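# Lay the towel flat, long sides forward, off the basket

## Task

Leave the towel flat and single-layered, entirely on the table, with its long edges running straight away from the robot toward the far edge of the table and, in a top-down view, not overlapping the basket anywhere; the basket must still stand upright with all of its base on the table; finally release everything and move the hands away.

## Robot and tools

Robot: two arms, left_arm and right_arm, each ending in a sixteen-motor four-finger hand. right_arm has a right hand; left_arm has a left hand built as its mirror image.

Frames. Scene frame: origin at table-top height, halfway between the nominal arm bases, +x out over the table, +z up, left_arm on the +y side. Camera image sides do not match the arm names. Measured bases: left_arm at (+0.012, +0.317, +0.024) m, right_arm at (+0.008, -0.301, +0.047) m, both close to unrotated. Hand poses, targets and wrist camera poses in results are in each arm's own base frame. The fixed cameras and the table are in the scene frame.

Hand point axes (right hand): +z runs along the straight fingers toward the tips, +y points out of the palm face, +x runs across the palm away from the thumb. On the left hand +x points toward the thumb. Straight fingertips reach about 0.12 m beyond the hand point, and the palm face sits at y = -0.062. A rigid mast behind the wrist on the palm side can hit things.

execute_actions(actions, cameras). actions is a list of actions. Each action is a list of 1 to 15 rows, and each row is one 1/30 s control step. If an action has fewer than 15 rows, its last row is held for the remaining steps. Each action lasts 0.5 s. Every row is one flat list of 48 numbers in [-1, 1] that covers both arms, and it must be complete even if only one arm moves. Order in a row:
- left_arm dx, dy, dz, rx, ry, rz
- left hand's 16 motor goals
- left current_limit, then speed
- the same 24 values for right_arm.

Arm pose numbers are offsets, not poses. They are measured from that arm's Hand target at the start of the action, along that target's own axes. A value of 1.0 equals 0.6 m of translation or 180 degrees of rotation. rx, ry, rz together form a single rotation vector. Each row in an action is measured from the same start point, not from the row before it. Each new action starts from the current Hand target, so sending the same offset again moves the arm further. All zeros means: stay at the current target. The controller limits commanded orientation to within 40 degrees of the measured one. The hand point often stops short of the target, and the elbow sags under load. If so, send the remaining distance as another offset, or aim higher. To end a push against something, command the target back past the hand point.

Motor order per hand: index_mcp, index_abd, index_pip, index_dip, middle_mcp, middle_abd, middle_pip, middle_dip, ring_mcp, ring_abd, ring_pip, ring_dip, thumb_cmc, thumb_axl, thumb_mcp, thumb_ipl. Each value is an absolute goal angle, scaled linearly between that hinge's two stops, not an offset. Moving toward -1 curls a finger toward the palm and swings the thumb in front of the palm. Open hand: +0.75, +0.00, +0.58, +0.70 for each of the three fingers, then thumb +0.71, +0.68, +0.23, +0.17. A zero is a real goal. To keep a hand unchanged, send back its hand_goal, hand_current_limit and hand_speed.

current_limit maps -1..+1 linearly to 0..550 mA, with a floor of 11 mA. speed maps to (speed+1)/2 of 8.5 rad/s. They start at +0.4 and -0.6, and the last values sent stay in force. A finger presses only while its goal lies past the surface it touches.

cameras: a list of names, ["all"], or []. If left out, images come only with an empty actions list. Camera names: cam_head_left, cam_head_right, cam_high, cam_left_wrist, cam_right_wrist (each 672x504). An unknown name invalidates the call.

Results. For each arm:
- end_effector_position (m) and end_effector_quat_wxyz, in that arm's base frame; these can be off by a few cm.
- Hand target: the pose your next offsets start from.
- Joint positions, velocities ("within noise" = still) and torques. Torques include the arm's own weight and wrap at ±28 N m on joints 3 and 4.
- Per motor, in the order above: hand_goal, hand_measured, hand_current_ma, and hand_state (moving, goal, blocked, or overload).
- Possible MOTOR HOT or OVER-TEMPERATURE FAULT lines.

zoom_image(camera, region): enlarges [x0, y0, x1, y1] pixels, at most 504 by 504, of the most recent image from that camera.

read_manual(section): returns licence texts only. finished_scene(scene=1): ends the scene for good.

What to avoid:
- Items falling from the table or being left off it.
- Knocking the basket over.
- Letting go of moving objects, slams, and hard pushes or hits on heavy or fixed things.
- Any contact between the two arms or hands, including one hand gripping the other's fingers.
- Motor current at 495 mA or more for 5 s; the motor shuts off for 10 s.
- Holding loads or reaching for unreachable poses for a long time. Motors heat up, and at 100 °C the arm drops for 30 to 60 s.

The scene keeps running while you think, with the last command held. End with the towel at rest and both hands open and clear.

Each tool is called after "Call:" in YAML: its name, and indented under it one key for each argument.

## Session

Call:
execute_actions:
  actions: []

Scene clock: 0.00 s.
left_arm: end_effector_position=(+0.6846, -0.1004, +0.2091) hand_goal=(+0.754, +0.000, +0.576, +0.696, +0.754, +0.000, +0.576, +0.696, +0.754, +0.000, +0.576, +0.696, +0.714, +0.678, +0.226, +0.168) hand_measured=(+0.754, +0.000, +0.576, +0.696, +0.754, +0.000, +0.576, +0.696, +0.754, +0.000, +0.576, +0.696, +0.714, +0.678, +0.226, +0.168) hand_current_ma=(+0, +0, +0, +0, +0, +0, +0, +0, +0, +0, +0, +0, +0, +0, +0, +0) hand_state=(goal, goal, goal, goal, goal, goal, goal, goal, goal, overload, goal, goal, goal, goal, goal, goal) hand_current_limit=0.40 hand_speed=-0.60 end_effector_quat_wxyz=(+0.082, +0.192, +0.977, -0.043) | right_arm: end_effector_position=(+0.1816, +0.2978, +0.1111) hand_goal=(+0.754, +0.000, +0.576, +0.696, +0.754, +0.000, +0.576, +0.696, +0.754, +0.000, +0.576, +0.696, +0.714, +0.678, +0.226, +0.168) hand_measured=(+0.754, +0.000, +0.576, +0.696, +0.754, +0.000, +0.576, +0.696, +0.754, +0.000, +0.576, +0.696, +0.714, +0.678, +0.226, +0.168) hand_current_ma=(+0, +0, +0, +0, +0, +0, +0, +0, +0, +0, +0, +0, +0, +0, +0, +0) hand_state=(goal, goal, goal, goal, goal, goal, goal, goal, goal, goal, goal, goal, goal, goal, goal, goal) hand_current_limit=0.40 hand_speed=-0.60 end_effector_quat_wxyz=(+0.516, -0.296, +0.785, +0.173)
Joint positions: left_arm=[-0.252 2.118 2.23 -1.513 0.076 -1.44] | right_arm=[0.87 0.849 0.083 0.341 0.17 -1.532]
Joint velocities: within noise
Joint torques (N m): no reading
Heat: left arm: hottest waist 22 °C; right arm: hottest waist 24 °C.
Hand target: left_arm +0.6894, -0.1016, +0.2288; +0.103, +0.193, +0.975, -0.044 | right_arm +0.1875, +0.3048, +0.1265; +0.528, -0.292, +0.777, +0.180

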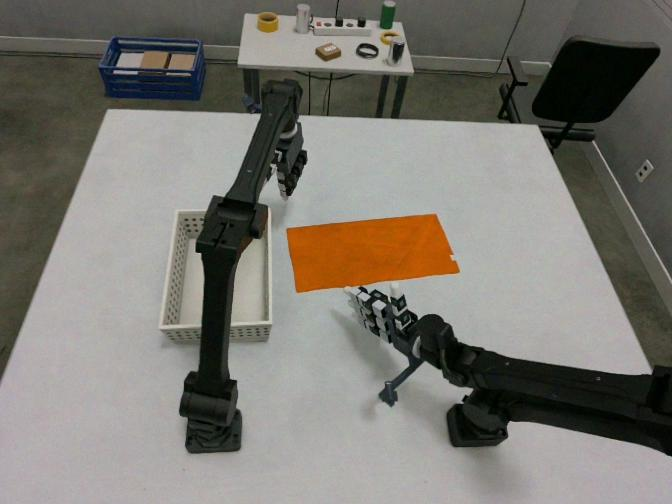

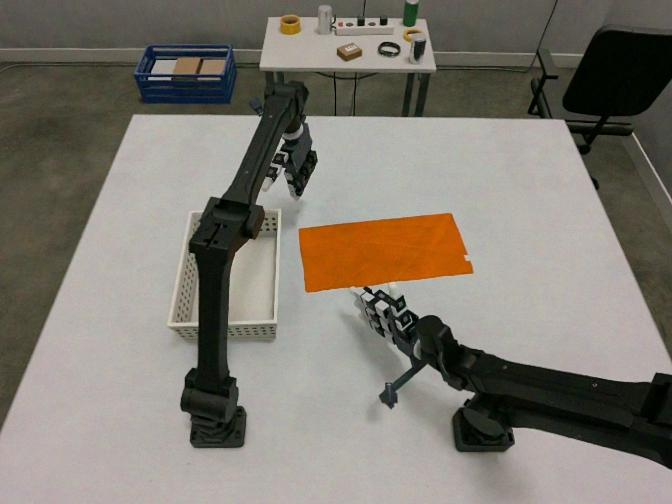

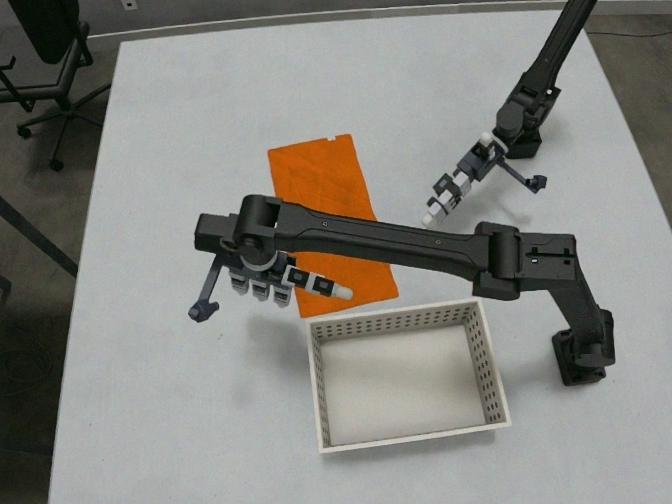

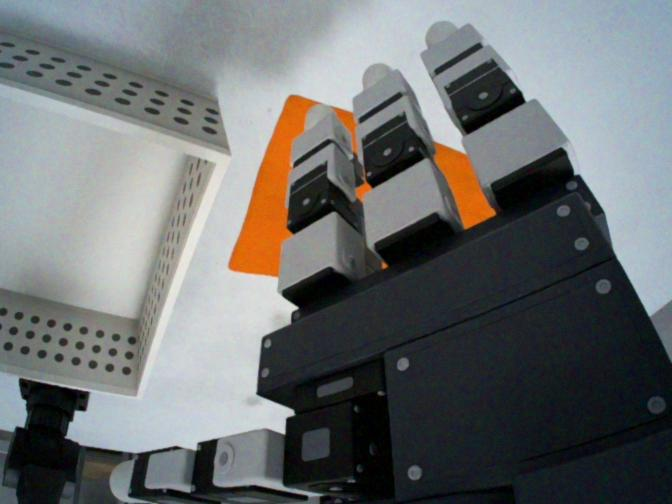

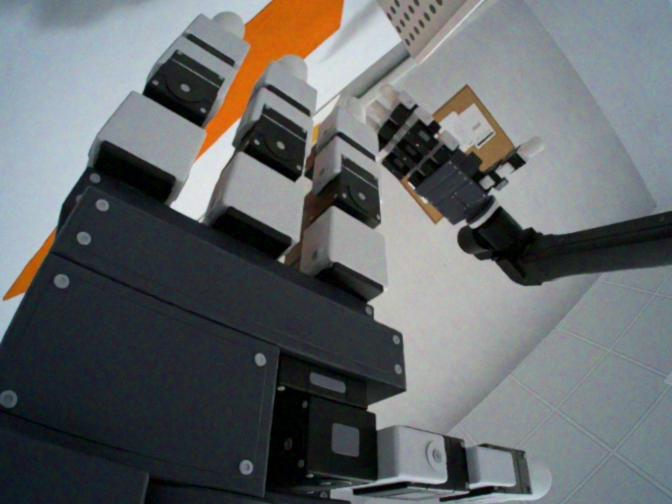

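Call:
execute_actions:
  actions:
    - [[0,0,0,0,0,0,0.75,0,0.58,0.7,0.75,0,0.58,0.7,0.75,0,0.58,0.7,0.71,0.68,0.23,0.17,0.4,-0.6,-0.038,-0.0015,-0.017,0,0,0,0.75,0,0.58,0.7,0.75,0,0.58,0.7,0.75,0,0.58,0.7,0.71,0.68,0.23,0.17,0.4,-0.6],[0,0,0,0,0,0,0.75,0,0.58,0.7,0.75,0,0.58,0.7,0.75,0,0.58,0.7,0.71,0.68,0.23,0.17,0.4,-0.6,-0.076,-0.003,-0.034,0,0,0,0.75,0,0.58,0.7,0.75,0,0.58,0.7,0.75,0,0.58,0.7,0.71,0.68,0.23,0.17,0.4,-0.6]]
    - [[0,0,0,0,0,0,0.75,0,0.58,0.7,0.75,0,0.58,0.7,0.75,0,0.58,0.7,0.71,0.68,0.23,0.17,0.4,-0.6,-0.076,-0.003,-0.034,0,0.04,0,0.75,0,0.58,0.7,0.75,0,0.58,0.7,0.75,0,0.58,0.7,0.71,0.68,0.23,0.17,0.4,-0.6]]
  cameras: []

Scene clock: 242.03 s.
left_arm: end_effector_position=(+0.6846, -0.1004, +0.2091) hand_goal=(+0.750, +0.000, +0.580, +0.700, +0.750, +0.000, +0.580, +0.700, +0.750, +0.000, +0.580, +0.700, +0.710, +0.680, +0.230, +0.170) hand_measured=(+0.750, +0.000, +0.576, +0.698, +0.750, +0.000, +0.576, +0.698, +0.750, +0.000, +0.576, +0.698, +0.712, +0.678, +0.224, +0.168) hand_current_ma=(+1, +0, -5, -4, +1, +0, -4, -4, +1, +0, -5, -3, +3, -4, -15, -5) hand_state=(goal, goal, goal, goal, goal, goal, goal, goal, goal, overload, goal, goal, goal, goal, goal, goal) hand_current_limit=0.40 hand_speed=-0.60 end_effector_quat_wxyz=(+0.082, +0.192, +0.977, -0.043) | right_arm: end_effector_position=(+0.1781, +0.2970, +0.2051) hand_goal=(+0.750, +0.000, +0.580, +0.700, +0.750, +0.000, +0.580, +0.700, +0.750, +0.000, +0.580, +0.700, +0.710, +0.680, +0.230, +0.170) hand_measured=(+0.750, -0.004, +0.578, +0.696, +0.750, -0.004, +0.578, +0.696, +0.750, -0.004, +0.578, +0.698, +0.712, +0.678, +0.228, +0.168) hand_current_ma=(+0, -1, -1, -1, +0, -1, -1, -1, +0, -1, -1, -1, +1, -1, -1, -1) hand_state=(goal, goal, goal, goal, goal, goal, goal, goal, goal, goal, goal, goal, goal, goal, goal, goal) hand_current_limit=0.40 hand_speed=-0.60 end_effector_quat_wxyz=(+0.470, -0.315, +0.810, +0.155)
Joint positions: left_arm=[-0.252 2.118 2.23 -1.513 0.076 -1.44] | right_arm=[0.869 0.535 0.363 -0.371 0.156 -1.53]
Joint torques (N m): left_arm=[-0.32 -22.12 10.17 0.69 0.07 0.02] | right_arm=[-0.32 -0.09 14.22 2.36 0.2 0.22]
Heat: left arm: hottest shoulder 35 °C; right arm: hottest elbow 31 °C.
Hand target: left_arm +0.6894, -0.1016, +0.2288; +0.103, +0.193, +0.975, -0.044 | right_arm +0.1854, +0.3020, +0.2264; +0.479, -0.302, +0.808, +0.161
Off the commanded pose: left_arm 0.020 m, 2 deg | right_arm 0.023 m, 2 deg.
No camera images: "cameras" was empty.

Call:
execute_actions:
  actions:
    - [[0,0,0,0,0,0,0.75,0,0.58,0.7,0.75,0,0.58,0.7,0.75,0,0.58,0.7,0.71,0.68,0.23,0.17,0.4,-0.6,-0.029,-0.001,-0.016,0,0.042,0,0.75,0,0.58,0.7,0.75,0,0.58,0.7,0.75,0,0.58,0.7,0.71,0.68,0.23,0.17,0.4,-0.6],[0,0,0,0,0,0,0.75,0,0.58,0.7,0.75,0,0.58,0.7,0.75,0,0.58,0.7,0.71,0.68,0.23,0.17,0.4,-0.6,-0.058,-0.002,-0.033,0,0.083,0,0.75,0,0.58,0.7,0.75,0,0.58,0.7,0.75,0,0.58,0.7,0.71,0.68,0.23,0.17,0.4,-0.6]]
    - [[0,0,0,0,0,0,0.75,0,0.58,0.7,0.75,0,0.58,0.7,0.75,0,0.58,0.7,0.71,0.68,0.23,0.17,0.4,-0.6,-0.048,0,-0.046,0,0.083,0,0.75,0,0.58,0.7,0.75,0,0.58,0.7,0.75,0,0.58,0.7,0.71,0.68,0.23,0.17,0.4,-0.6]]
    - [[0,0,0,0,0,0,0.75,0,0.58,0.7,0.75,0,0.58,0.7,0.75,0,0.58,0.7,0.71,0.68,0.23,0.17,0.4,-0.6,-0.03,0,0,0,0.083,0,0.75,0,0.58,0.7,0.75,0,0.58,0.7,0.75,0,0.58,0.7,0.71,0.68,0.23,0.17,0.4,-0.6]]
    - [[0,0,0,0,0,0,0.75,0,0.58,0.7,0.75,0,0.58,0.7,0.75,0,0.58,0.7,0.71,0.68,0.23,0.17,0.4,-0.6,-0.03,0,0,0,0.083,0,0.75,0,0.58,0.7,0.75,0,0.58,0.7,0.75,0,0.58,0.7,0.71,0.68,0.23,0.17,0.4,-0.6]]
  cameras: ["cam_head_left", "cam_high"]

Scene clock: 268.80 s.
left_arm: end_effector_position=(+0.6846, -0.1004, +0.2091) hand_goal=(+0.750, +0.000, +0.580, +0.700, +0.750, +0.000, +0.580, +0.700, +0.750, +0.000, +0.580, +0.700, +0.710, +0.680, +0.230, +0.170) hand_measured=(+0.750, +0.000, +0.576, +0.698, +0.750, +0.000, +0.576, +0.698, +0.750, +0.000, +0.576, +0.698, +0.712, +0.678, +0.224, +0.168) hand_current_ma=(+1, +0, -5, -4, +1, +0, -4, -4, +1, +0, -5, -3, +3, -4, -15, -5) hand_state=(goal, goal, goal, goal, goal, goal, goal, goal, goal, overload, goal, goal, goal, goal, goal, goal) hand_current_limit=0.40 hand_speed=-0.60 end_effector_quat_wxyz=(+0.082, +0.192, +0.977, -0.043) | right_arm: end_effector_position=(+0.2033, +0.3243, +0.3011) hand_goal=(+0.750, +0.000, +0.580, +0.700, +0.750, +0.000, +0.580, +0.700, +0.750, +0.000, +0.580, +0.700, +0.710, +0.680, +0.230, +0.170) hand_measured=(+0.748, -0.002, +0.578, +0.696, +0.748, -0.002, +0.578, +0.696, +0.748, -0.002, +0.578, +0.698, +0.712, +0.678, +0.226, +0.168) hand_current_ma=(-1, +0, -1, -1, +0, +0, -1, -1, -1, +0, -1, -1, +0, -1, -2, -1) hand_state=(goal, goal, goal, goal, goal, goal, goal, goal, goal, goal, goal, goal, goal, goal, goal, goal) hand_current_limit=0.40 hand_speed=-0.60 end_effector_quat_wxyz=(+0.002, -0.350, +0.937, -0.014)
Joint positions: left_arm=[-0.252 2.118 2.23 -1.513 0.076 -1.44] | right_arm=[0.807 1.249 1.353 -1.683 0.026 -1.48]
Joint torques (N m): left_arm=[0.5 -22.3 10.35 0.7 0.11 -0.05] | right_arm=[-0.97 -10.7 12.33 0.09 -0.07 0.04]
Heat: left arm: hottest shoulder 36 °C; right arm: hottest elbow 33 °C.
Hand target: left_arm +0.6894, -0.1016, +0.2288; +0.103, +0.193, +0.975, -0.044 | right_arm +0.2096, +0.3245, +0.3205; +0.012, -0.343, +0.939, -0.011
Off the commanded pose: left_arm 0.020 m, 2 deg | right_arm 0.020 m, 2 deg.
joint sent to its limit (right arm) — joint 4 (wrist pitch), lower limit. The joint targets still meet the commanded pose.
Images, in order (width x height): cam_head_left 672x504, cam_high 672x504.

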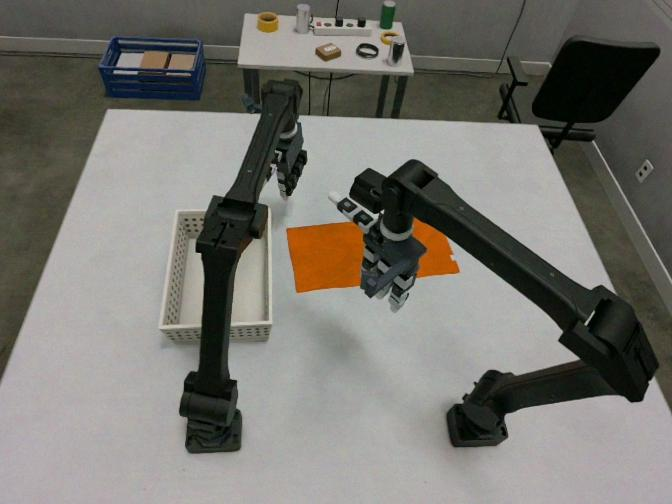

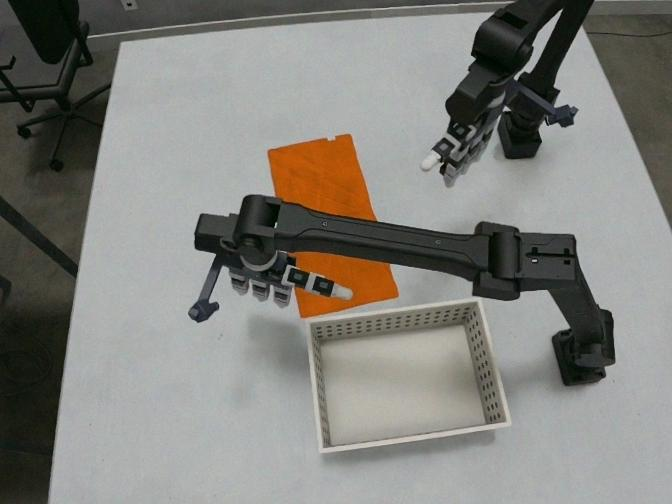

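Call:
execute_actions:
  actions:
    - [[0,0,-0.067,-0.0146,0.0694,0,0.75,0,0.58,0.7,0.75,0,0.58,0.7,0.75,0,0.58,0.7,0.4,0.68,0.23,0.17,0.4,-0.6,-0.0066,-0.0486,0,0,0,0.0833,0.75,0,0.58,0.7,0.75,0,0.58,0.7,0.75,0,0.58,0.7,0.4,0.68,0.23,0.17,0.4,-0.6]]
    - [[0.0187,-0.0379,0,0,0,0.0833,0.48,0,0.29,0.55,0.48,0,0.29,0.55,0.48,0,0.29,0.55,-0.57,0.68,0.23,0.17,0.4,-0.6,-0.0189,-0.0452,0,0,0,0.0833,0.48,0,0.29,0.55,0.48,0,0.29,0.55,0.48,0,0.29,0.55,-0.57,0.68,0.23,0.17,0.4,-0.6]]
    - [[0.0083,-0.0415,0,0,0,0.0833,0.48,0,0.29,0.55,0.48,0,0.29,0.55,0.48,0,0.29,0.55,-0.57,0.68,0.23,0.17,0.4,-0.6,-0.03,-0.0388,0,0,0,0.0833,0.48,0,0.29,0.55,0.48,0,0.29,0.55,0.48,0,0.29,0.55,-0.57,0.68,0.23,0.17,0.4,-0.6]]
    - [[-0.0027,-0.0422,0,0,0,0.0833,0.48,0,0.29,0.55,0.48,0,0.29,0.55,0.48,0,0.29,0.55,-0.57,0.68,0.23,0.17,0.4,-0.6,-0.039,-0.0297,0,0,0,0.0833,0.48,0,0.29,0.55,0.48,0,0.29,0.55,0.48,0,0.29,0.55,-0.57,0.68,0.23,0.17,0.4,-0.6]]
    - [[-0.0136,-0.0401,0,0,0,0.0833,0.48,0,0.29,0.55,0.48,0,0.29,0.55,0.48,0,0.29,0.55,-0.57,0.68,0.23,0.17,0.4,-0.6,-0.0453,-0.0186,0,0,0,0.0833,0.48,0,0.29,0.55,0.48,0,0.29,0.55,0.48,0,0.29,0.55,-0.57,0.68,0.23,0.17,0.4,-0.6]]
    - [[-0.0235,-0.0352,0,0,0,0.0833,0.48,0,0.29,0.55,0.48,0,0.29,0.55,0.48,0,0.29,0.55,-0.57,0.68,0.23,0.17,0.4,-0.6,-0.0486,-0.0062,0,0,0,0.0833,0.48,0,0.29,0.55,0.48,0,0.29,0.55,0.48,0,0.29,0.55,-0.57,0.68,0.23,0.17,0.4,-0.6]]
    - [[-0.0318,-0.0279,0,0,0,0.0833,0.48,0,0.29,0.55,0.48,0,0.29,0.55,0.48,0,0.29,0.55,-0.57,0.68,0.23,0.17,0.4,-0.6,-0.0486,0.0066,0,0,0,0.0833,0.48,0,0.29,0.55,0.48,0,0.29,0.55,0.48,0,0.29,0.55,-0.57,0.68,0.23,0.17,0.4,-0.6]]
  cameras: ["cam_head_left", "cam_high"]

Scene clock: 332.43 s.
left_arm: end_effector_position=(+0.5658, -0.1914, +0.2500) hand_goal=(+0.480, +0.000, +0.290, +0.550, +0.480, +0.000, +0.290, +0.550, +0.480, +0.000, +0.290, +0.550, -0.570, +0.680, +0.230, +0.170) hand_measured=(+0.482, -0.002, +0.292, +0.552, +0.482, -0.002, +0.292, +0.552, +0.482, -0.010, +0.292, +0.552, -0.568, +0.678, +0.224, +0.168) hand_current_ma=(+2, -2, +4, +4, +3, -2, +4, +4, +2, +0, +3, +4, +1, -4, -15, -5) hand_state=(goal, goal, goal, goal, goal, goal, goal, goal, goal, overload, goal, goal, goal, goal, goal, goal) hand_current_limit=0.40 hand_speed=-0.60 end_effector_quat_wxyz=(-0.018, +0.824, +0.566, -0.011) | right_arm: end_effector_position=(+0.3503, +0.1848, +0.3031) hand_goal=(+0.480, +0.000, +0.290, +0.550, +0.480, +0.000, +0.290, +0.550, +0.480, +0.000, +0.290, +0.550, -0.570, +0.680, +0.230, +0.170) hand_measured=(+0.482, +0.000, +0.294, +0.554, +0.484, -0.002, +0.296, +0.554, +0.486, -0.002, +0.294, +0.552, -0.572, +0.678, +0.226, +0.168) hand_current_ma=(+1, +0, +2, +1, +2, +0, +2, +1, +3, +0, +1, +1, -1, -1, -2, -1) hand_state=(goal, goal, goal, goal, goal, goal, goal, goal, goal, goal, goal, goal, goal, goal, goal, goal) hand_current_limit=0.40 hand_speed=-0.60 end_effector_quat_wxyz=(+0.011, +0.525, +0.851, -0.005)
Joint positions: left_arm=[-0.364 1.707 1.718 -1.625 -0.003 0.003] | right_arm=[0.579 1.161 1.279 -1.689 0.025 0.115]
Joint torques (N m): left_arm=[0.21 -17.14 9.07 0.79 0.16 0.12] | right_arm=[-0.85 -7.36 13.91 0.53 0.2 0.16]
Heat: left arm: hottest shoulder 37 °C; right arm: hottest elbow 32 °C.
Hand target: left_arm +0.5678, -0.1971, +0.2682; +0.001, +0.831, +0.557, +0.000 | right_arm +0.3620, +0.1860, +0.3269; +0.016, +0.537, +0.844, +0.003
Off the commanded pose: left_arm 0.019 m, 3 deg | right_arm 0.026 m, 2 deg.
joint sent to its limit (right arm) — joint 4 (wrist pitch), lower limit. The joint targets still meet the commanded pose.
Images, in order (width x height): cam_head_left 672x504, cam_high 672x504.

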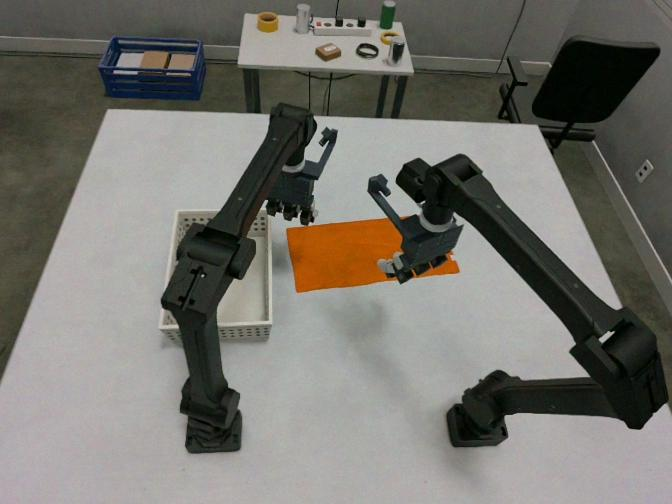

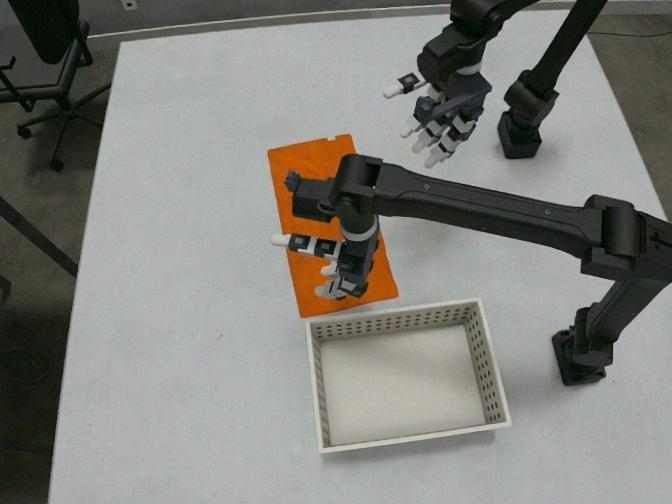

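Call:
execute_actions:
  actions:
    - [[-0.0379,-0.0187,0,0,0,0.0833,0.48,0,0.29,0.55,0.48,0,0.29,0.55,0.48,0,0.29,0.55,-0.57,0.68,0.23,0.17,0.4,-0.6,-0.0452,0.0189,0,0,0,0.0833,0.48,0,0.29,0.55,0.48,0,0.29,0.55,0.48,0,0.29,0.55,-0.57,0.68,0.23,0.17,0.4,-0.6]]
    - [[-0.0415,-0.0083,0,0,0,0.0833,0.48,0,0.29,0.55,0.48,0,0.29,0.55,0.48,0,0.29,0.55,-0.57,0.68,0.23,0.17,0.4,-0.6,-0.0388,0.03,0,0,0,0.0833,0.48,0,0.29,0.55,0.48,0,0.29,0.55,0.48,0,0.29,0.55,-0.57,0.68,0.23,0.17,0.4,-0.6]]
    - [[-0.0422,0.0027,0,0,0,0.0833,0.48,0,0.29,0.55,0.48,0,0.29,0.55,0.48,0,0.29,0.55,-0.57,0.68,0.23,0.17,0.4,-0.6,-0.0297,0.039,0,0,0,0.0833,0.48,0,0.29,0.55,0.48,0,0.29,0.55,0.48,0,0.29,0.55,-0.57,0.68,0.23,0.17,0.4,-0.6]]
    - [[-0.0401,0.0136,0,0,0,0.0833,0.48,0,0.29,0.55,0.48,0,0.29,0.55,0.48,0,0.29,0.55,-0.57,0.68,0.23,0.17,0.4,-0.6,-0.0186,0.0453,0,0,0,0.0833,0.48,0,0.29,0.55,0.48,0,0.29,0.55,0.48,0,0.29,0.55,-0.57,0.68,0.23,0.17,0.4,-0.6]]
    - [[0,0,0,0,0,0,0.48,0,0.29,0.55,0.48,0,0.29,0.55,0.48,0,0.29,0.55,-0.57,0.68,0.23,0.17,0.4,-0.6,-0.0062,0.0486,0,0,0,0.0833,0.48,0,0.29,0.55,0.48,0,0.29,0.55,0.48,0,0.29,0.55,-0.57,0.68,0.23,0.17,0.4,-0.6]]
    - [[0,0,0,0,0,0,0.48,0,0.29,0.55,0.48,0,0.29,0.55,0.48,0,0.29,0.55,-0.57,0.68,0.23,0.17,0.4,-0.6,0.0066,0.0486,0,0,0,0.0833,0.48,0,0.29,0.55,0.48,0,0.29,0.55,0.48,0,0.29,0.55,-0.57,0.68,0.23,0.17,0.4,-0.6]]
    - [[0,0,0,0,0,0,0.48,0,0.29,0.55,0.48,0,0.29,0.55,0.48,0,0.29,0.55,-0.57,0.68,0.23,0.17,0.4,-0.6,0.0189,0.0452,0,0,0,0.0833,0.48,0,0.29,0.55,0.48,0,0.29,0.55,0.48,0,0.29,0.55,-0.57,0.68,0.23,0.17,0.4,-0.6]]
  cameras: ["all"]

Scene clock: 360.47 s.
left_arm: end_effector_position=(+0.4903, -0.2578, +0.2500) hand_goal=(+0.480, +0.000, +0.290, +0.550, +0.480, +0.000, +0.290, +0.550, +0.480, +0.000, +0.290, +0.550, -0.570, +0.680, +0.230, +0.170) hand_measured=(+0.482, -0.002, +0.292, +0.552, +0.482, -0.002, +0.292, +0.552, +0.480, -0.010, +0.292, +0.552, -0.568, +0.678, +0.224, +0.168) hand_current_ma=(+4, -2, +4, +4, +2, -1, +4, +4, +1, +0, +3, +4, +4, -4, -15, -5) hand_state=(goal, goal, goal, goal, goal, goal, goal, goal, goal, overload, goal, goal, goal, goal, goal, goal) hand_current_limit=0.40 hand_speed=-0.60 end_effector_quat_wxyz=(-0.011, +0.997, +0.079, -0.019) | right_arm: end_effector_position=(+0.5071, +0.0459, +0.3185) hand_goal=(+0.480, +0.000, +0.290, +0.550, +0.480, +0.000, +0.290, +0.550, +0.480, +0.000, +0.290, +0.550, -0.570, +0.680, +0.230, +0.170) hand_measured=(+0.486, +0.000, +0.294, +0.554, +0.486, +0.000, +0.296, +0.554, +0.486, +0.000, +0.294, +0.552, -0.568, +0.678, +0.226, +0.168) hand_current_ma=(+3, +0, +2, +1, +3, +0, +2, +1, +3, +0, +1, +1, +0, -1, -2, -1) hand_state=(goal, goal, goal, goal, goal, goal, goal, goal, goal, goal, goal, goal, goal, goal, goal, goal) hand_current_limit=0.40 hand_speed=-0.60 end_effector_quat_wxyz=(+0.011, +0.994, +0.101, +0.032)
Joint positions: left_arm=[-0.372 1.642 1.634 -1.605 -0.003 1.04] | right_arm=[0.267 1.702 1.879 -1.689 0.033 1.634]
Joint torques (N m): left_arm=[0.5 -15.21 9.84 0.87 0.43 0.18] | right_arm=[0.03 -16.09 13.12 0.38 0.32 0.14]
Heat: left arm: hottest shoulder 36 °C; right arm: hottest elbow 36 °C.
Hand target: left_arm +0.4915, -0.2642, +0.2680; +0.001, +0.998, +0.067, +0.001 | right_arm +0.5145, +0.0480, +0.3329; +0.007, +0.996, +0.088, +0.015
Off the commanded pose: left_arm 0.019 m, 3 deg | right_arm 0.016 m, 3 deg.
joint sent to its limit (right arm) — joint 4 (wrist pitch), lower limit. The joint targets are off in orientation, not in position.

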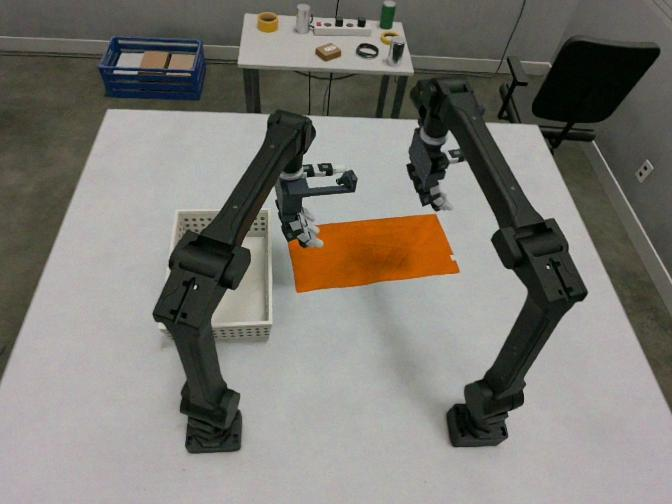

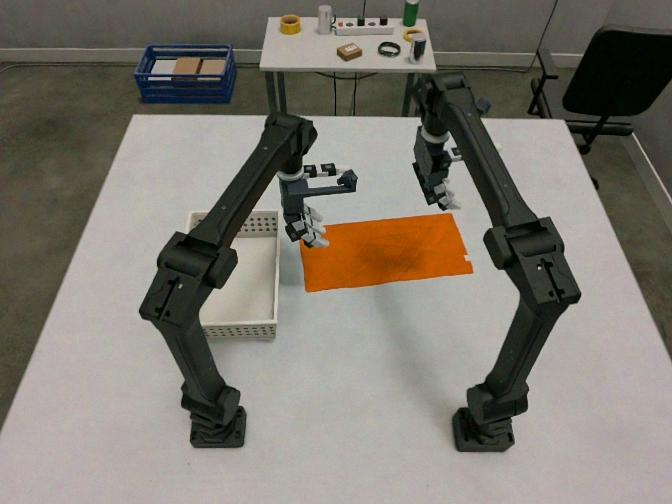

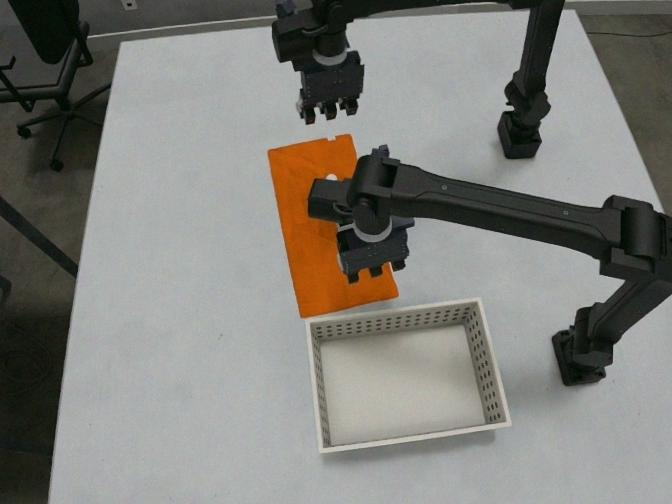

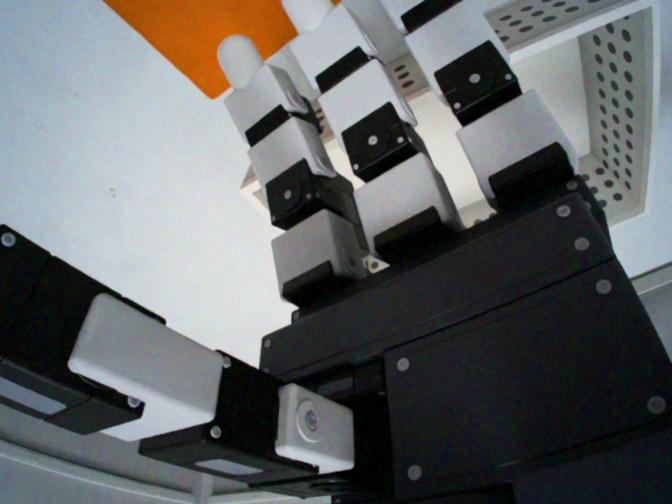

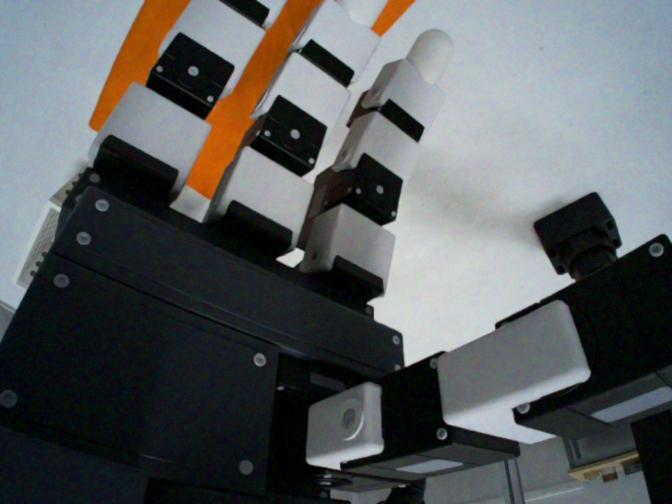

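Call:
execute_actions:
  actions:
    - [[0,0,0.018,0,0,0,0.48,0,0.29,0.55,0.48,0,0.29,0.55,0.48,0,0.29,0.55,-0.57,0.68,0.23,0.17,0.4,-0.6,0,0,0.03,0,0,0,0.48,0,0.29,0.55,0.48,0,0.29,0.55,0.48,0,0.29,0.55,-0.57,0.68,0.23,0.17,0.4,-0.6],[0,0,0.036,0,0,0,0.48,0,0.29,0.55,0.48,0,0.29,0.55,0.48,0,0.29,0.55,-0.57,0.68,0.23,0.17,0.4,-0.6,0,0,0.061,0,0,0,0.48,0,0.29,0.55,0.48,0,0.29,0.55,0.48,0,0.29,0.55,-0.57,0.68,0.23,0.17,0.4,-0.6]]
    - [[0,0,0.036,0,0,0,0.48,0,0.29,0.55,0.48,0,0.29,0.55,0.48,0,0.29,0.55,-0.57,0.68,0.23,0.17,0.4,-0.6,0,0,0.061,0,0,0,0.48,0,0.29,0.55,0.48,0,0.29,0.55,0.48,0,0.29,0.55,-0.57,0.68,0.23,0.17,0.4,-0.6]]
    - [[0,0,0.036,0,0,0,0.48,0,0.29,0.55,0.48,0,0.29,0.55,0.48,0,0.29,0.55,-0.57,0.68,0.23,0.17,0.4,-0.6,0,0,0.061,0,0,0,0.48,0,0.29,0.55,0.48,0,0.29,0.55,0.48,0,0.29,0.55,-0.57,0.68,0.23,0.17,0.4,-0.6]]
    - [[0,0,0.036,0,0,0,0.48,0,0.29,0.55,0.48,0,0.29,0.55,0.48,0,0.29,0.55,-0.57,0.68,0.23,0.17,0.4,-0.6,0,0,0.061,0,0,0,0.48,0,0.29,0.55,0.48,0,0.29,0.55,0.48,0,0.29,0.55,-0.57,0.68,0.23,0.17,0.4,-0.6]]
    - [[0,0,0.036,0,0,0,0.48,0,0.29,0.55,0.48,0,0.29,0.55,0.48,0,0.29,0.55,-0.57,0.68,0.23,0.17,0.4,-0.6,0,0,0.061,0,0,0,0.48,0,0.29,0.55,0.48,0,0.29,0.55,0.48,0,0.29,0.55,-0.57,0.68,0.23,0.17,0.4,-0.6]]
    - [[0,0,0.036,0,0,0,0.48,0,0.29,0.55,0.48,0,0.29,0.55,0.48,0,0.29,0.55,-0.57,0.68,0.23,0.17,0.4,-0.6,0,0,0.061,0,0,0,0.48,0,0.29,0.55,0.48,0,0.29,0.55,0.48,0,0.29,0.55,-0.57,0.68,0.23,0.17,0.4,-0.6]]
  cameras: ["cam_head_left", "cam_high"]

Scene clock: 382.30 s.
left_arm: end_effector_position=(+0.4891, -0.2577, +0.1348) hand_goal=(+0.480, +0.000, +0.290, +0.550, +0.480, +0.000, +0.290, +0.550, +0.480, +0.000, +0.290, +0.550, -0.570, +0.680, +0.230, +0.170) hand_measured=(+0.482, -0.002, +0.292, +0.552, +0.482, -0.002, +0.292, +0.552, +0.482, -0.010, +0.292, +0.552, -0.568, +0.678, +0.224, +0.168) hand_current_ma=(+5, -2, +4, +4, +3, -1, +4, +4, +2, +0, +3, +4, +3, -4, -15, -5) hand_state=(goal, goal, goal, goal, goal, goal, goal, goal, goal, overload, goal, goal, goal, goal, goal, goal) hand_current_limit=0.40 hand_speed=-0.60 end_effector_quat_wxyz=(-0.005, +0.997, +0.077, -0.007) | right_arm: end_effector_position=(+0.5167, +0.0499, +0.1138) hand_goal=(+0.480, +0.000, +0.290, +0.550, +0.480, +0.000, +0.290, +0.550, +0.480, +0.000, +0.290, +0.550, -0.570, +0.680, +0.230, +0.170) hand_measured=(+0.484, +0.000, +0.294, +0.554, +0.486, +0.000, +0.294, +0.554, +0.484, +0.000, +0.294, +0.552, -0.568, +0.678, +0.226, +0.168) hand_current_ma=(+2, +0, +1, +1, +2, +0, +2, +1, +2, +0, +1, +1, +0, -1, -2, -1) hand_state=(goal, goal, goal, goal, goal, goal, goal, goal, goal, goal, goal, goal, goal, goal, goal, goal) hand_current_limit=0.40 hand_speed=-0.60 end_effector_quat_wxyz=(+0.009, +0.995, +0.098, +0.009)
Joint positions: left_arm=[-0.372 1.671 1.36 -1.276 -0.002 1.043] | right_arm=[0.265 1.803 1.475 -1.228 0.021 1.64]
Joint torques (N m): left_arm=[0.03 -14.74 8.65 0.76 0.42 0.14] | right_arm=[-0.85 -17.03 9.25 0.81 0.16 0.07]
Heat: left arm: hottest elbow 37 °C; right arm: hottest elbow 36 °C.
Hand target: left_arm +0.4917, -0.2645, +0.1385; +0.001, +0.998, +0.067, +0.001 | right_arm +0.5211, +0.0453, +0.1135; +0.007, +0.996, +0.088, +0.015
Off the commanded pose: left_arm 0.008 m, 2 deg | right_arm 0.006 m, 1 deg.
Images, in order (width x height): cam_head_left 672x504, cam_high 672x504.

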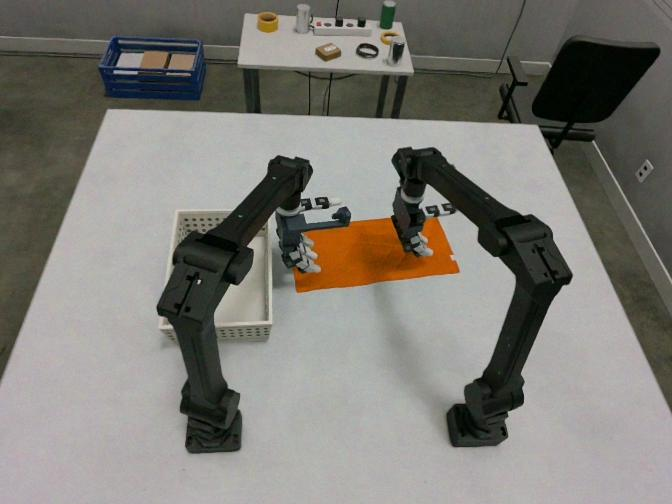

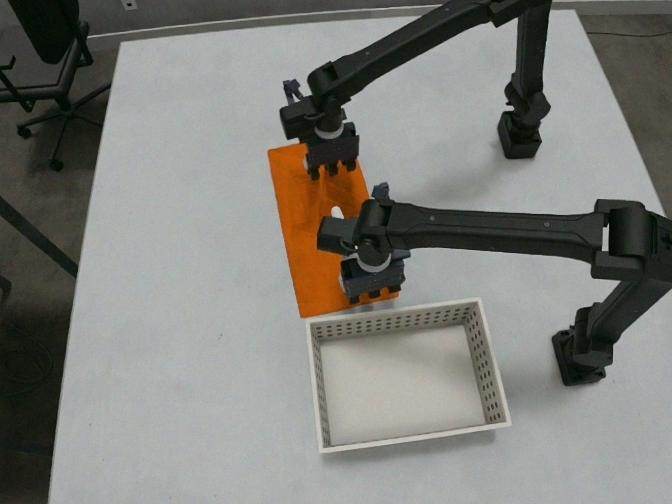

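Call:
zoom_image:
  camera: "cam_head_left"
  region: [260, 130, 480, 310]

Call:
zoom_image:
  camera: "cam_high"
  region: [240, 100, 440, 340]

Scaled by 2.291 from the camera's 672x504 image, which has a finer 960x720 frame.

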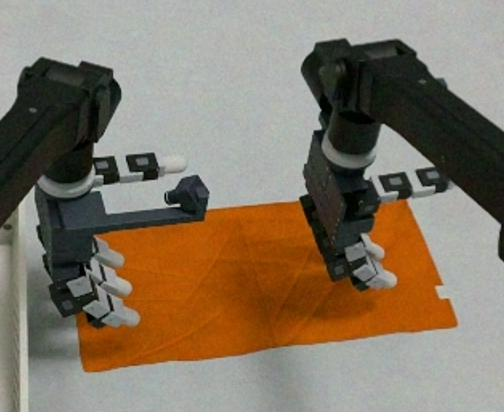

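Scaled by 2.100 from the camera's 672x504 image, which has a finer 960x720 frame.

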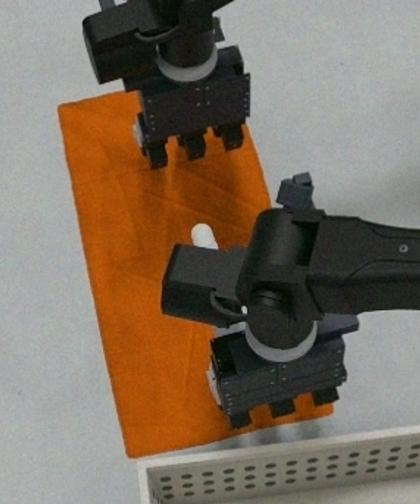

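Call:
execute_actions:
  actions:
    - [[0,0,0.018,0,0,0,0.48,0,0.29,0.55,0.48,0,0.29,0.55,0.48,0,0.29,0.55,-0.57,0.68,0.23,0.17,-0.5,-0.6,0,0,0.02,0,0,0,0.48,0,0.29,0.55,0.48,0,0.29,0.55,0.48,0,0.29,0.55,-0.57,0.68,0.23,0.17,-0.5,-0.6],[0,0,0.036,0,0,0,0.48,0,0.29,0.55,0.48,0,0.29,0.55,0.48,0,0.29,0.55,-0.57,0.68,0.23,0.17,-0.5,-0.6,0,0,0.04,0,0,0,0.48,0,0.29,0.55,0.48,0,0.29,0.55,0.48,0,0.29,0.55,-0.57,0.68,0.23,0.17,-0.5,-0.6]]
    - [[0,0,0.036,0,0,0,0.48,0,0.29,0.55,0.48,0,0.29,0.55,0.48,0,0.29,0.55,-0.57,0.68,0.23,0.17,-0.5,-0.6,0,0,0.035,0,0,0,0.48,0,0.29,0.55,0.48,0,0.29,0.55,0.48,0,0.29,0.55,-0.57,0.68,0.23,0.17,-0.5,-0.6]]
  cameras: ["cam_head_left", "cam_high", "cam_left_wrist", "cam_right_wrist"]

Call:
zoom_image:
  camera: "cam_head_left"
  region: [260, 130, 480, 310]

Call:
zoom_image:
  camera: "cam_high"
  region: [240, 100, 440, 340]

Scene clock: 413.10 s.
left_arm: end_effector_position=(+0.4893, -0.2578, +0.0921) hand_goal=(+0.480, +0.000, +0.290, +0.550, +0.480, +0.000, +0.290, +0.550, +0.480, +0.000, +0.290, +0.550, -0.570, +0.680, +0.230, +0.170) hand_measured=(+0.482, -0.002, +0.292, +0.552, +0.482, -0.002, +0.292, +0.552, +0.482, -0.010, +0.292, +0.552, -0.568, +0.678, +0.224, +0.168) hand_current_ma=(+5, -2, +4, +4, +3, -1, +4, +4, +2, +0, +3, +4, +3, -4, -15, -5) hand_state=(goal, goal, goal, goal, goal, goal, goal, goal, goal, overload, goal, goal, goal, goal, goal, goal) hand_current_limit=-0.50 hand_speed=-0.60 end_effector_quat_wxyz=(-0.004, +0.997, +0.077, -0.007) | right_arm: end_effector_position=(+0.5195, +0.0503, +0.0732) hand_goal=(+0.480, +0.000, +0.290, +0.550, +0.480, +0.000, +0.290, +0.550, +0.480, +0.000, +0.290, +0.550, -0.570, +0.680, +0.230, +0.170) hand_measured=(+0.484, +0.000, +0.294, +0.554, +0.486, +0.000, +0.294, +0.554, +0.484, +0.000, +0.294, +0.552, -0.568, +0.678, +0.226, +0.168) hand_current_ma=(+2, +0, +1, +1, +2, +0, +2, +1, +2, +0, +1, +1, +0, -1, -2, -1) hand_state=(goal, goal, goal, goal, goal, goal, goal, goal, goal, goal, goal, goal, goal, goal, goal, goal) hand_current_limit=-0.50 hand_speed=-0.60 end_effector_quat_wxyz=(+0.009, +0.995, +0.098, +0.013)
Joint positions: left_arm=[-0.372 1.711 1.293 -1.168 -0.002 1.043] | right_arm=[0.265 1.844 1.419 -1.123 0.021 1.64]
Joint torques (N m): left_arm=[0.32 -14.27 8.32 0.87 0.45 0.1] | right_arm=[-1.14 -16.73 8.61 0.88 0.17 0.05]
Heat: left arm: hottest shoulder 35 °C; right arm: hottest elbow 33 °C.
Hand target: left_arm +0.4918, -0.2646, +0.0952; +0.001, +0.998, +0.067, +0.001 | right_arm +0.5225, +0.0448, +0.0686; +0.007, +0.996, +0.088, +0.015
Off the commanded pose: left_arm 0.008 m, 2 deg | right_arm 0.008 m, 1 deg.
Images, in order (width x height): cam_head_left 672x504, cam_high 672x504, cam_left_wrist 672x504, cam_right_wrist 672x504.

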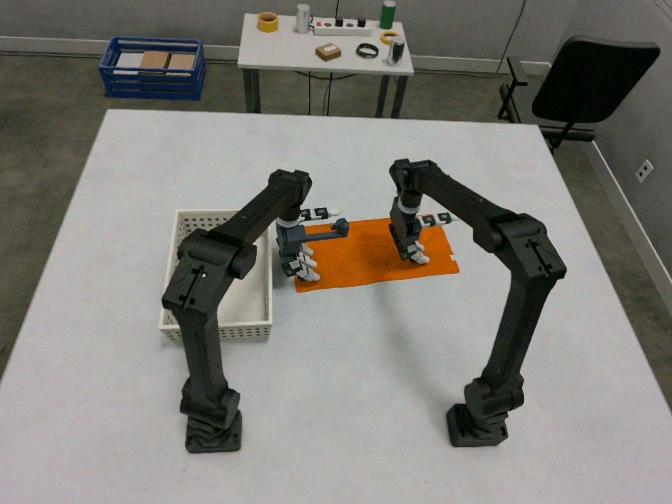

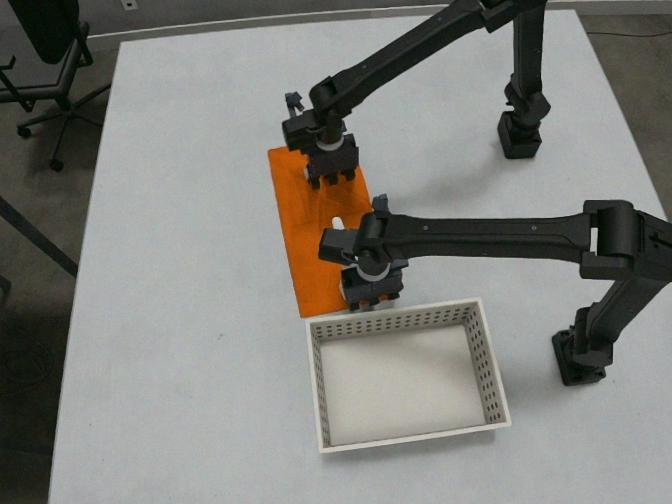

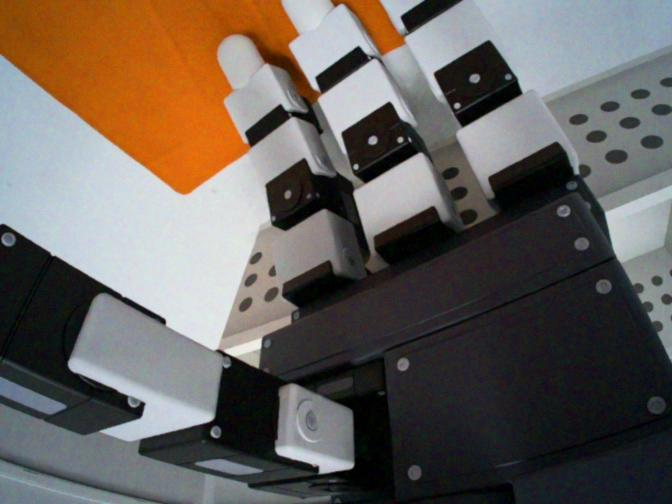

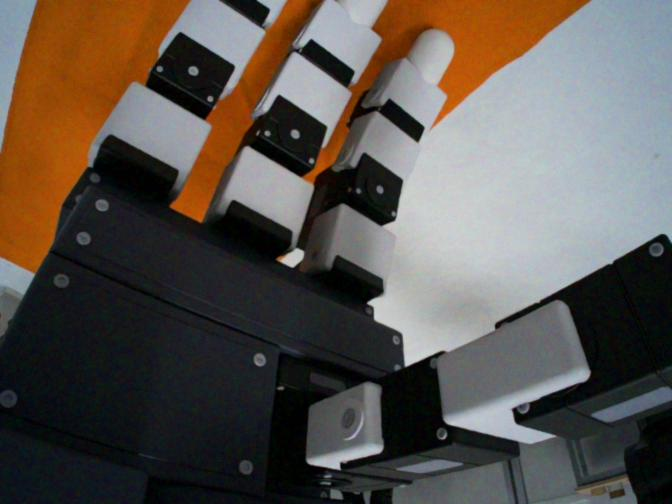

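Scaled by 2.291 from the camera's 672x504 image, which has a finer 960x720 frame.

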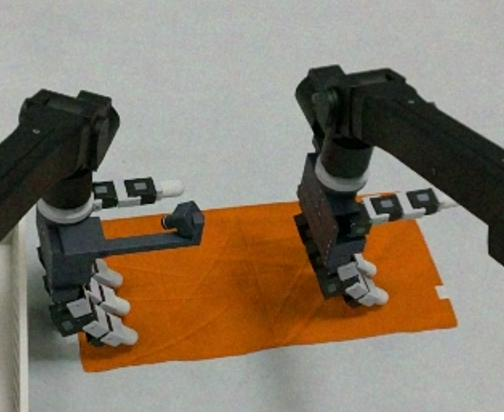

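Scaled by 2.100 from the camera's 672x504 image, which has a finer 960x720 frame.

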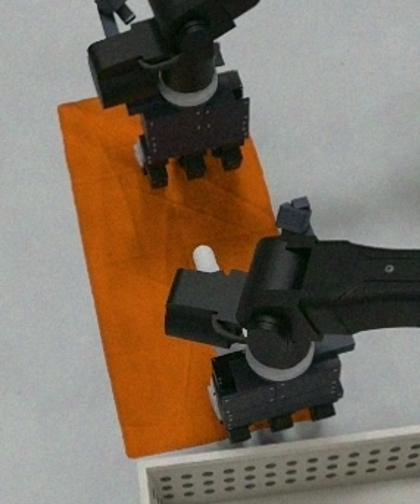

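Call:
execute_actions:
  actions:
    - [[0.014,0.019,0,0,0,0,0.48,0,0.29,0.55,0.48,0,0.29,0.55,0.48,0,0.29,0.55,-0.57,0.68,0.23,0.17,-0.5,-0.6,0.014,0.015,0,0,0,0,0.48,0,0.29,0.55,0.48,0,0.29,0.55,0.48,0,0.29,0.55,-0.57,0.68,0.23,0.17,-0.5,-0.6],[0.028,0.038,0,0,0,0,0.48,0,0.29,0.55,0.48,0,0.29,0.55,0.48,0,0.29,0.55,-0.57,0.68,0.23,0.17,-0.5,-0.6,0.028,0.03,0,0,0,0,0.48,0,0.29,0.55,0.48,0,0.29,0.55,0.48,0,0.29,0.55,-0.57,0.68,0.23,0.17,-0.5,-0.6]]
    - [[0.028,0.038,0,0,0,0,0.48,0,0.29,0.55,0.48,0,0.29,0.55,0.48,0,0.29,0.55,-0.57,0.68,0.23,0.17,-0.5,-0.6,0.028,0.03,0,0,0,0,0.48,0,0.29,0.55,0.48,0,0.29,0.55,0.48,0,0.29,0.55,-0.57,0.68,0.23,0.17,-0.5,-0.6]]
    - [[0,0,0.01,0,0,0,0.48,0,0.29,0.55,0.48,0,0.29,0.55,0.48,0,0.29,0.55,-0.57,0.68,0.23,0.17,-0.5,-0.6,0,0,0.01,0,0,0,0.48,0,0.29,0.55,0.48,0,0.29,0.55,0.48,0,0.29,0.55,-0.57,0.68,0.23,0.17,-0.5,-0.6]]
    - [[0,0,0.01,0,0,0,0.48,0,0.29,0.55,0.48,0,0.29,0.55,0.48,0,0.29,0.55,-0.57,0.68,0.23,0.17,-0.5,-0.6,0,0,0.01,0,0,0,0.48,0,0.29,0.55,0.48,0,0.29,0.55,0.48,0,0.29,0.55,-0.57,0.68,0.23,0.17,-0.5,-0.6]]
  cameras: ["cam_head_left", "cam_high"]

Call:
zoom_image:
  camera: "cam_head_left"
  region: [260, 130, 480, 310]

Scene clock: 447.97 s.
left_arm: end_effector_position=(+0.5212, -0.2982, +0.0805) hand_goal=(+0.480, +0.000, +0.290, +0.550, +0.480, +0.000, +0.290, +0.550, +0.480, +0.000, +0.290, +0.550, -0.570, +0.680, +0.230, +0.170) hand_measured=(+0.480, +0.000, +0.288, +0.550, +0.482, -0.002, +0.292, +0.552, +0.482, -0.010, +0.292, +0.552, -0.568, +0.678, +0.224, +0.168) hand_current_ma=(-1, +0, -3, -1, +5, -1, +4, +3, +4, +0, +3, +4, +1, -4, -15, -5) hand_state=(goal, goal, goal, goal, goal, goal, goal, goal, goal, overload, goal, goal, goal, goal, goal, goal) hand_current_limit=-0.50 hand_speed=-0.60 end_effector_quat_wxyz=(-0.005, +0.998, +0.061, -0.009) | right_arm: end_effector_position=(+0.5466, +0.0174, +0.0643) hand_goal=(+0.480, +0.000, +0.290, +0.550, +0.480, +0.000, +0.290, +0.550, +0.480, +0.000, +0.290, +0.550, -0.570, +0.680, +0.230, +0.170) hand_measured=(+0.480, +0.000, +0.290, +0.552, +0.476, +0.000, +0.286, +0.550, +0.472, +0.002, +0.284, +0.548, -0.568, +0.678, +0.226, +0.168) hand_current_ma=(+0, +0, +0, +0, -1, +0, -1, +0, -5, +0, -3, -1, +0, -1, -2, -1) hand_state=(goal, goal, goal, goal, goal, goal, goal, goal, goal, goal, goal, goal, goal, goal, goal, goal) hand_current_limit=-0.50 hand_speed=-0.60 end_effector_quat_wxyz=(+0.009, +0.996, +0.085, +0.007)
Joint positions: left_arm=[-0.417 1.838 1.438 -1.191 -0.001 1.032] | right_arm=[0.194 1.91 1.494 -1.142 0.019 1.594]
Joint torques (N m): left_arm=[0.44 -15.68 9.37 0.91 0.38 -0.15] | right_arm=[-0.79 -15.79 11 1.03 0.23 -0.15]
Heat: left arm: hottest elbow 33 °C; right arm: hottest elbow 31 °C.
Hand target: left_arm +0.5311, -0.3053, +0.0833; +0.001, +0.998, +0.067, +0.000 | right_arm +0.5623, +0.0151, +0.0582; +0.007, +0.996, +0.088, +0.015
Off the commanded pose: left_arm 0.013 m, 1 deg | right_arm 0.017 m, 1 deg.
Images, in order (width x height): cam_head_left 672x504, cam_high 672x504.

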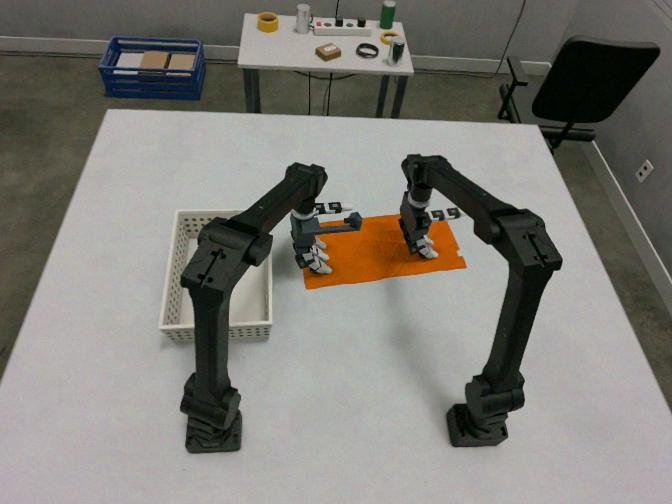

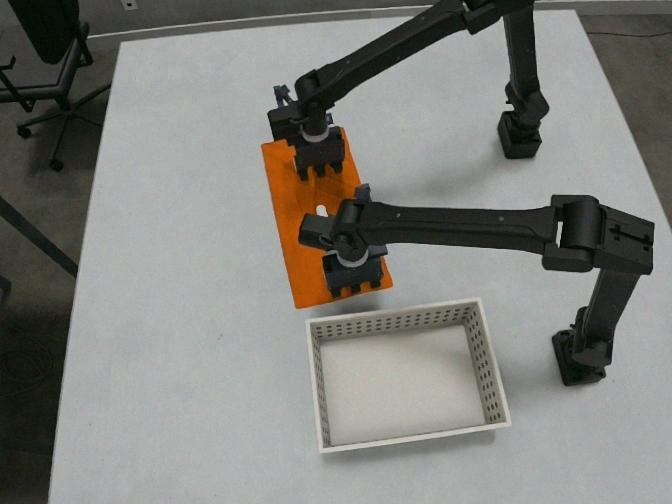

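Scaled by 2.291 from the camera's 672x504 image, which has a finer 960x720 frame.

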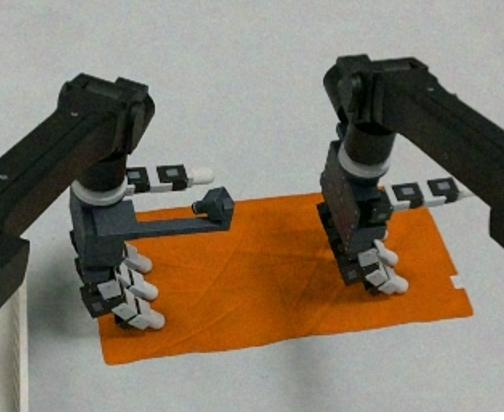

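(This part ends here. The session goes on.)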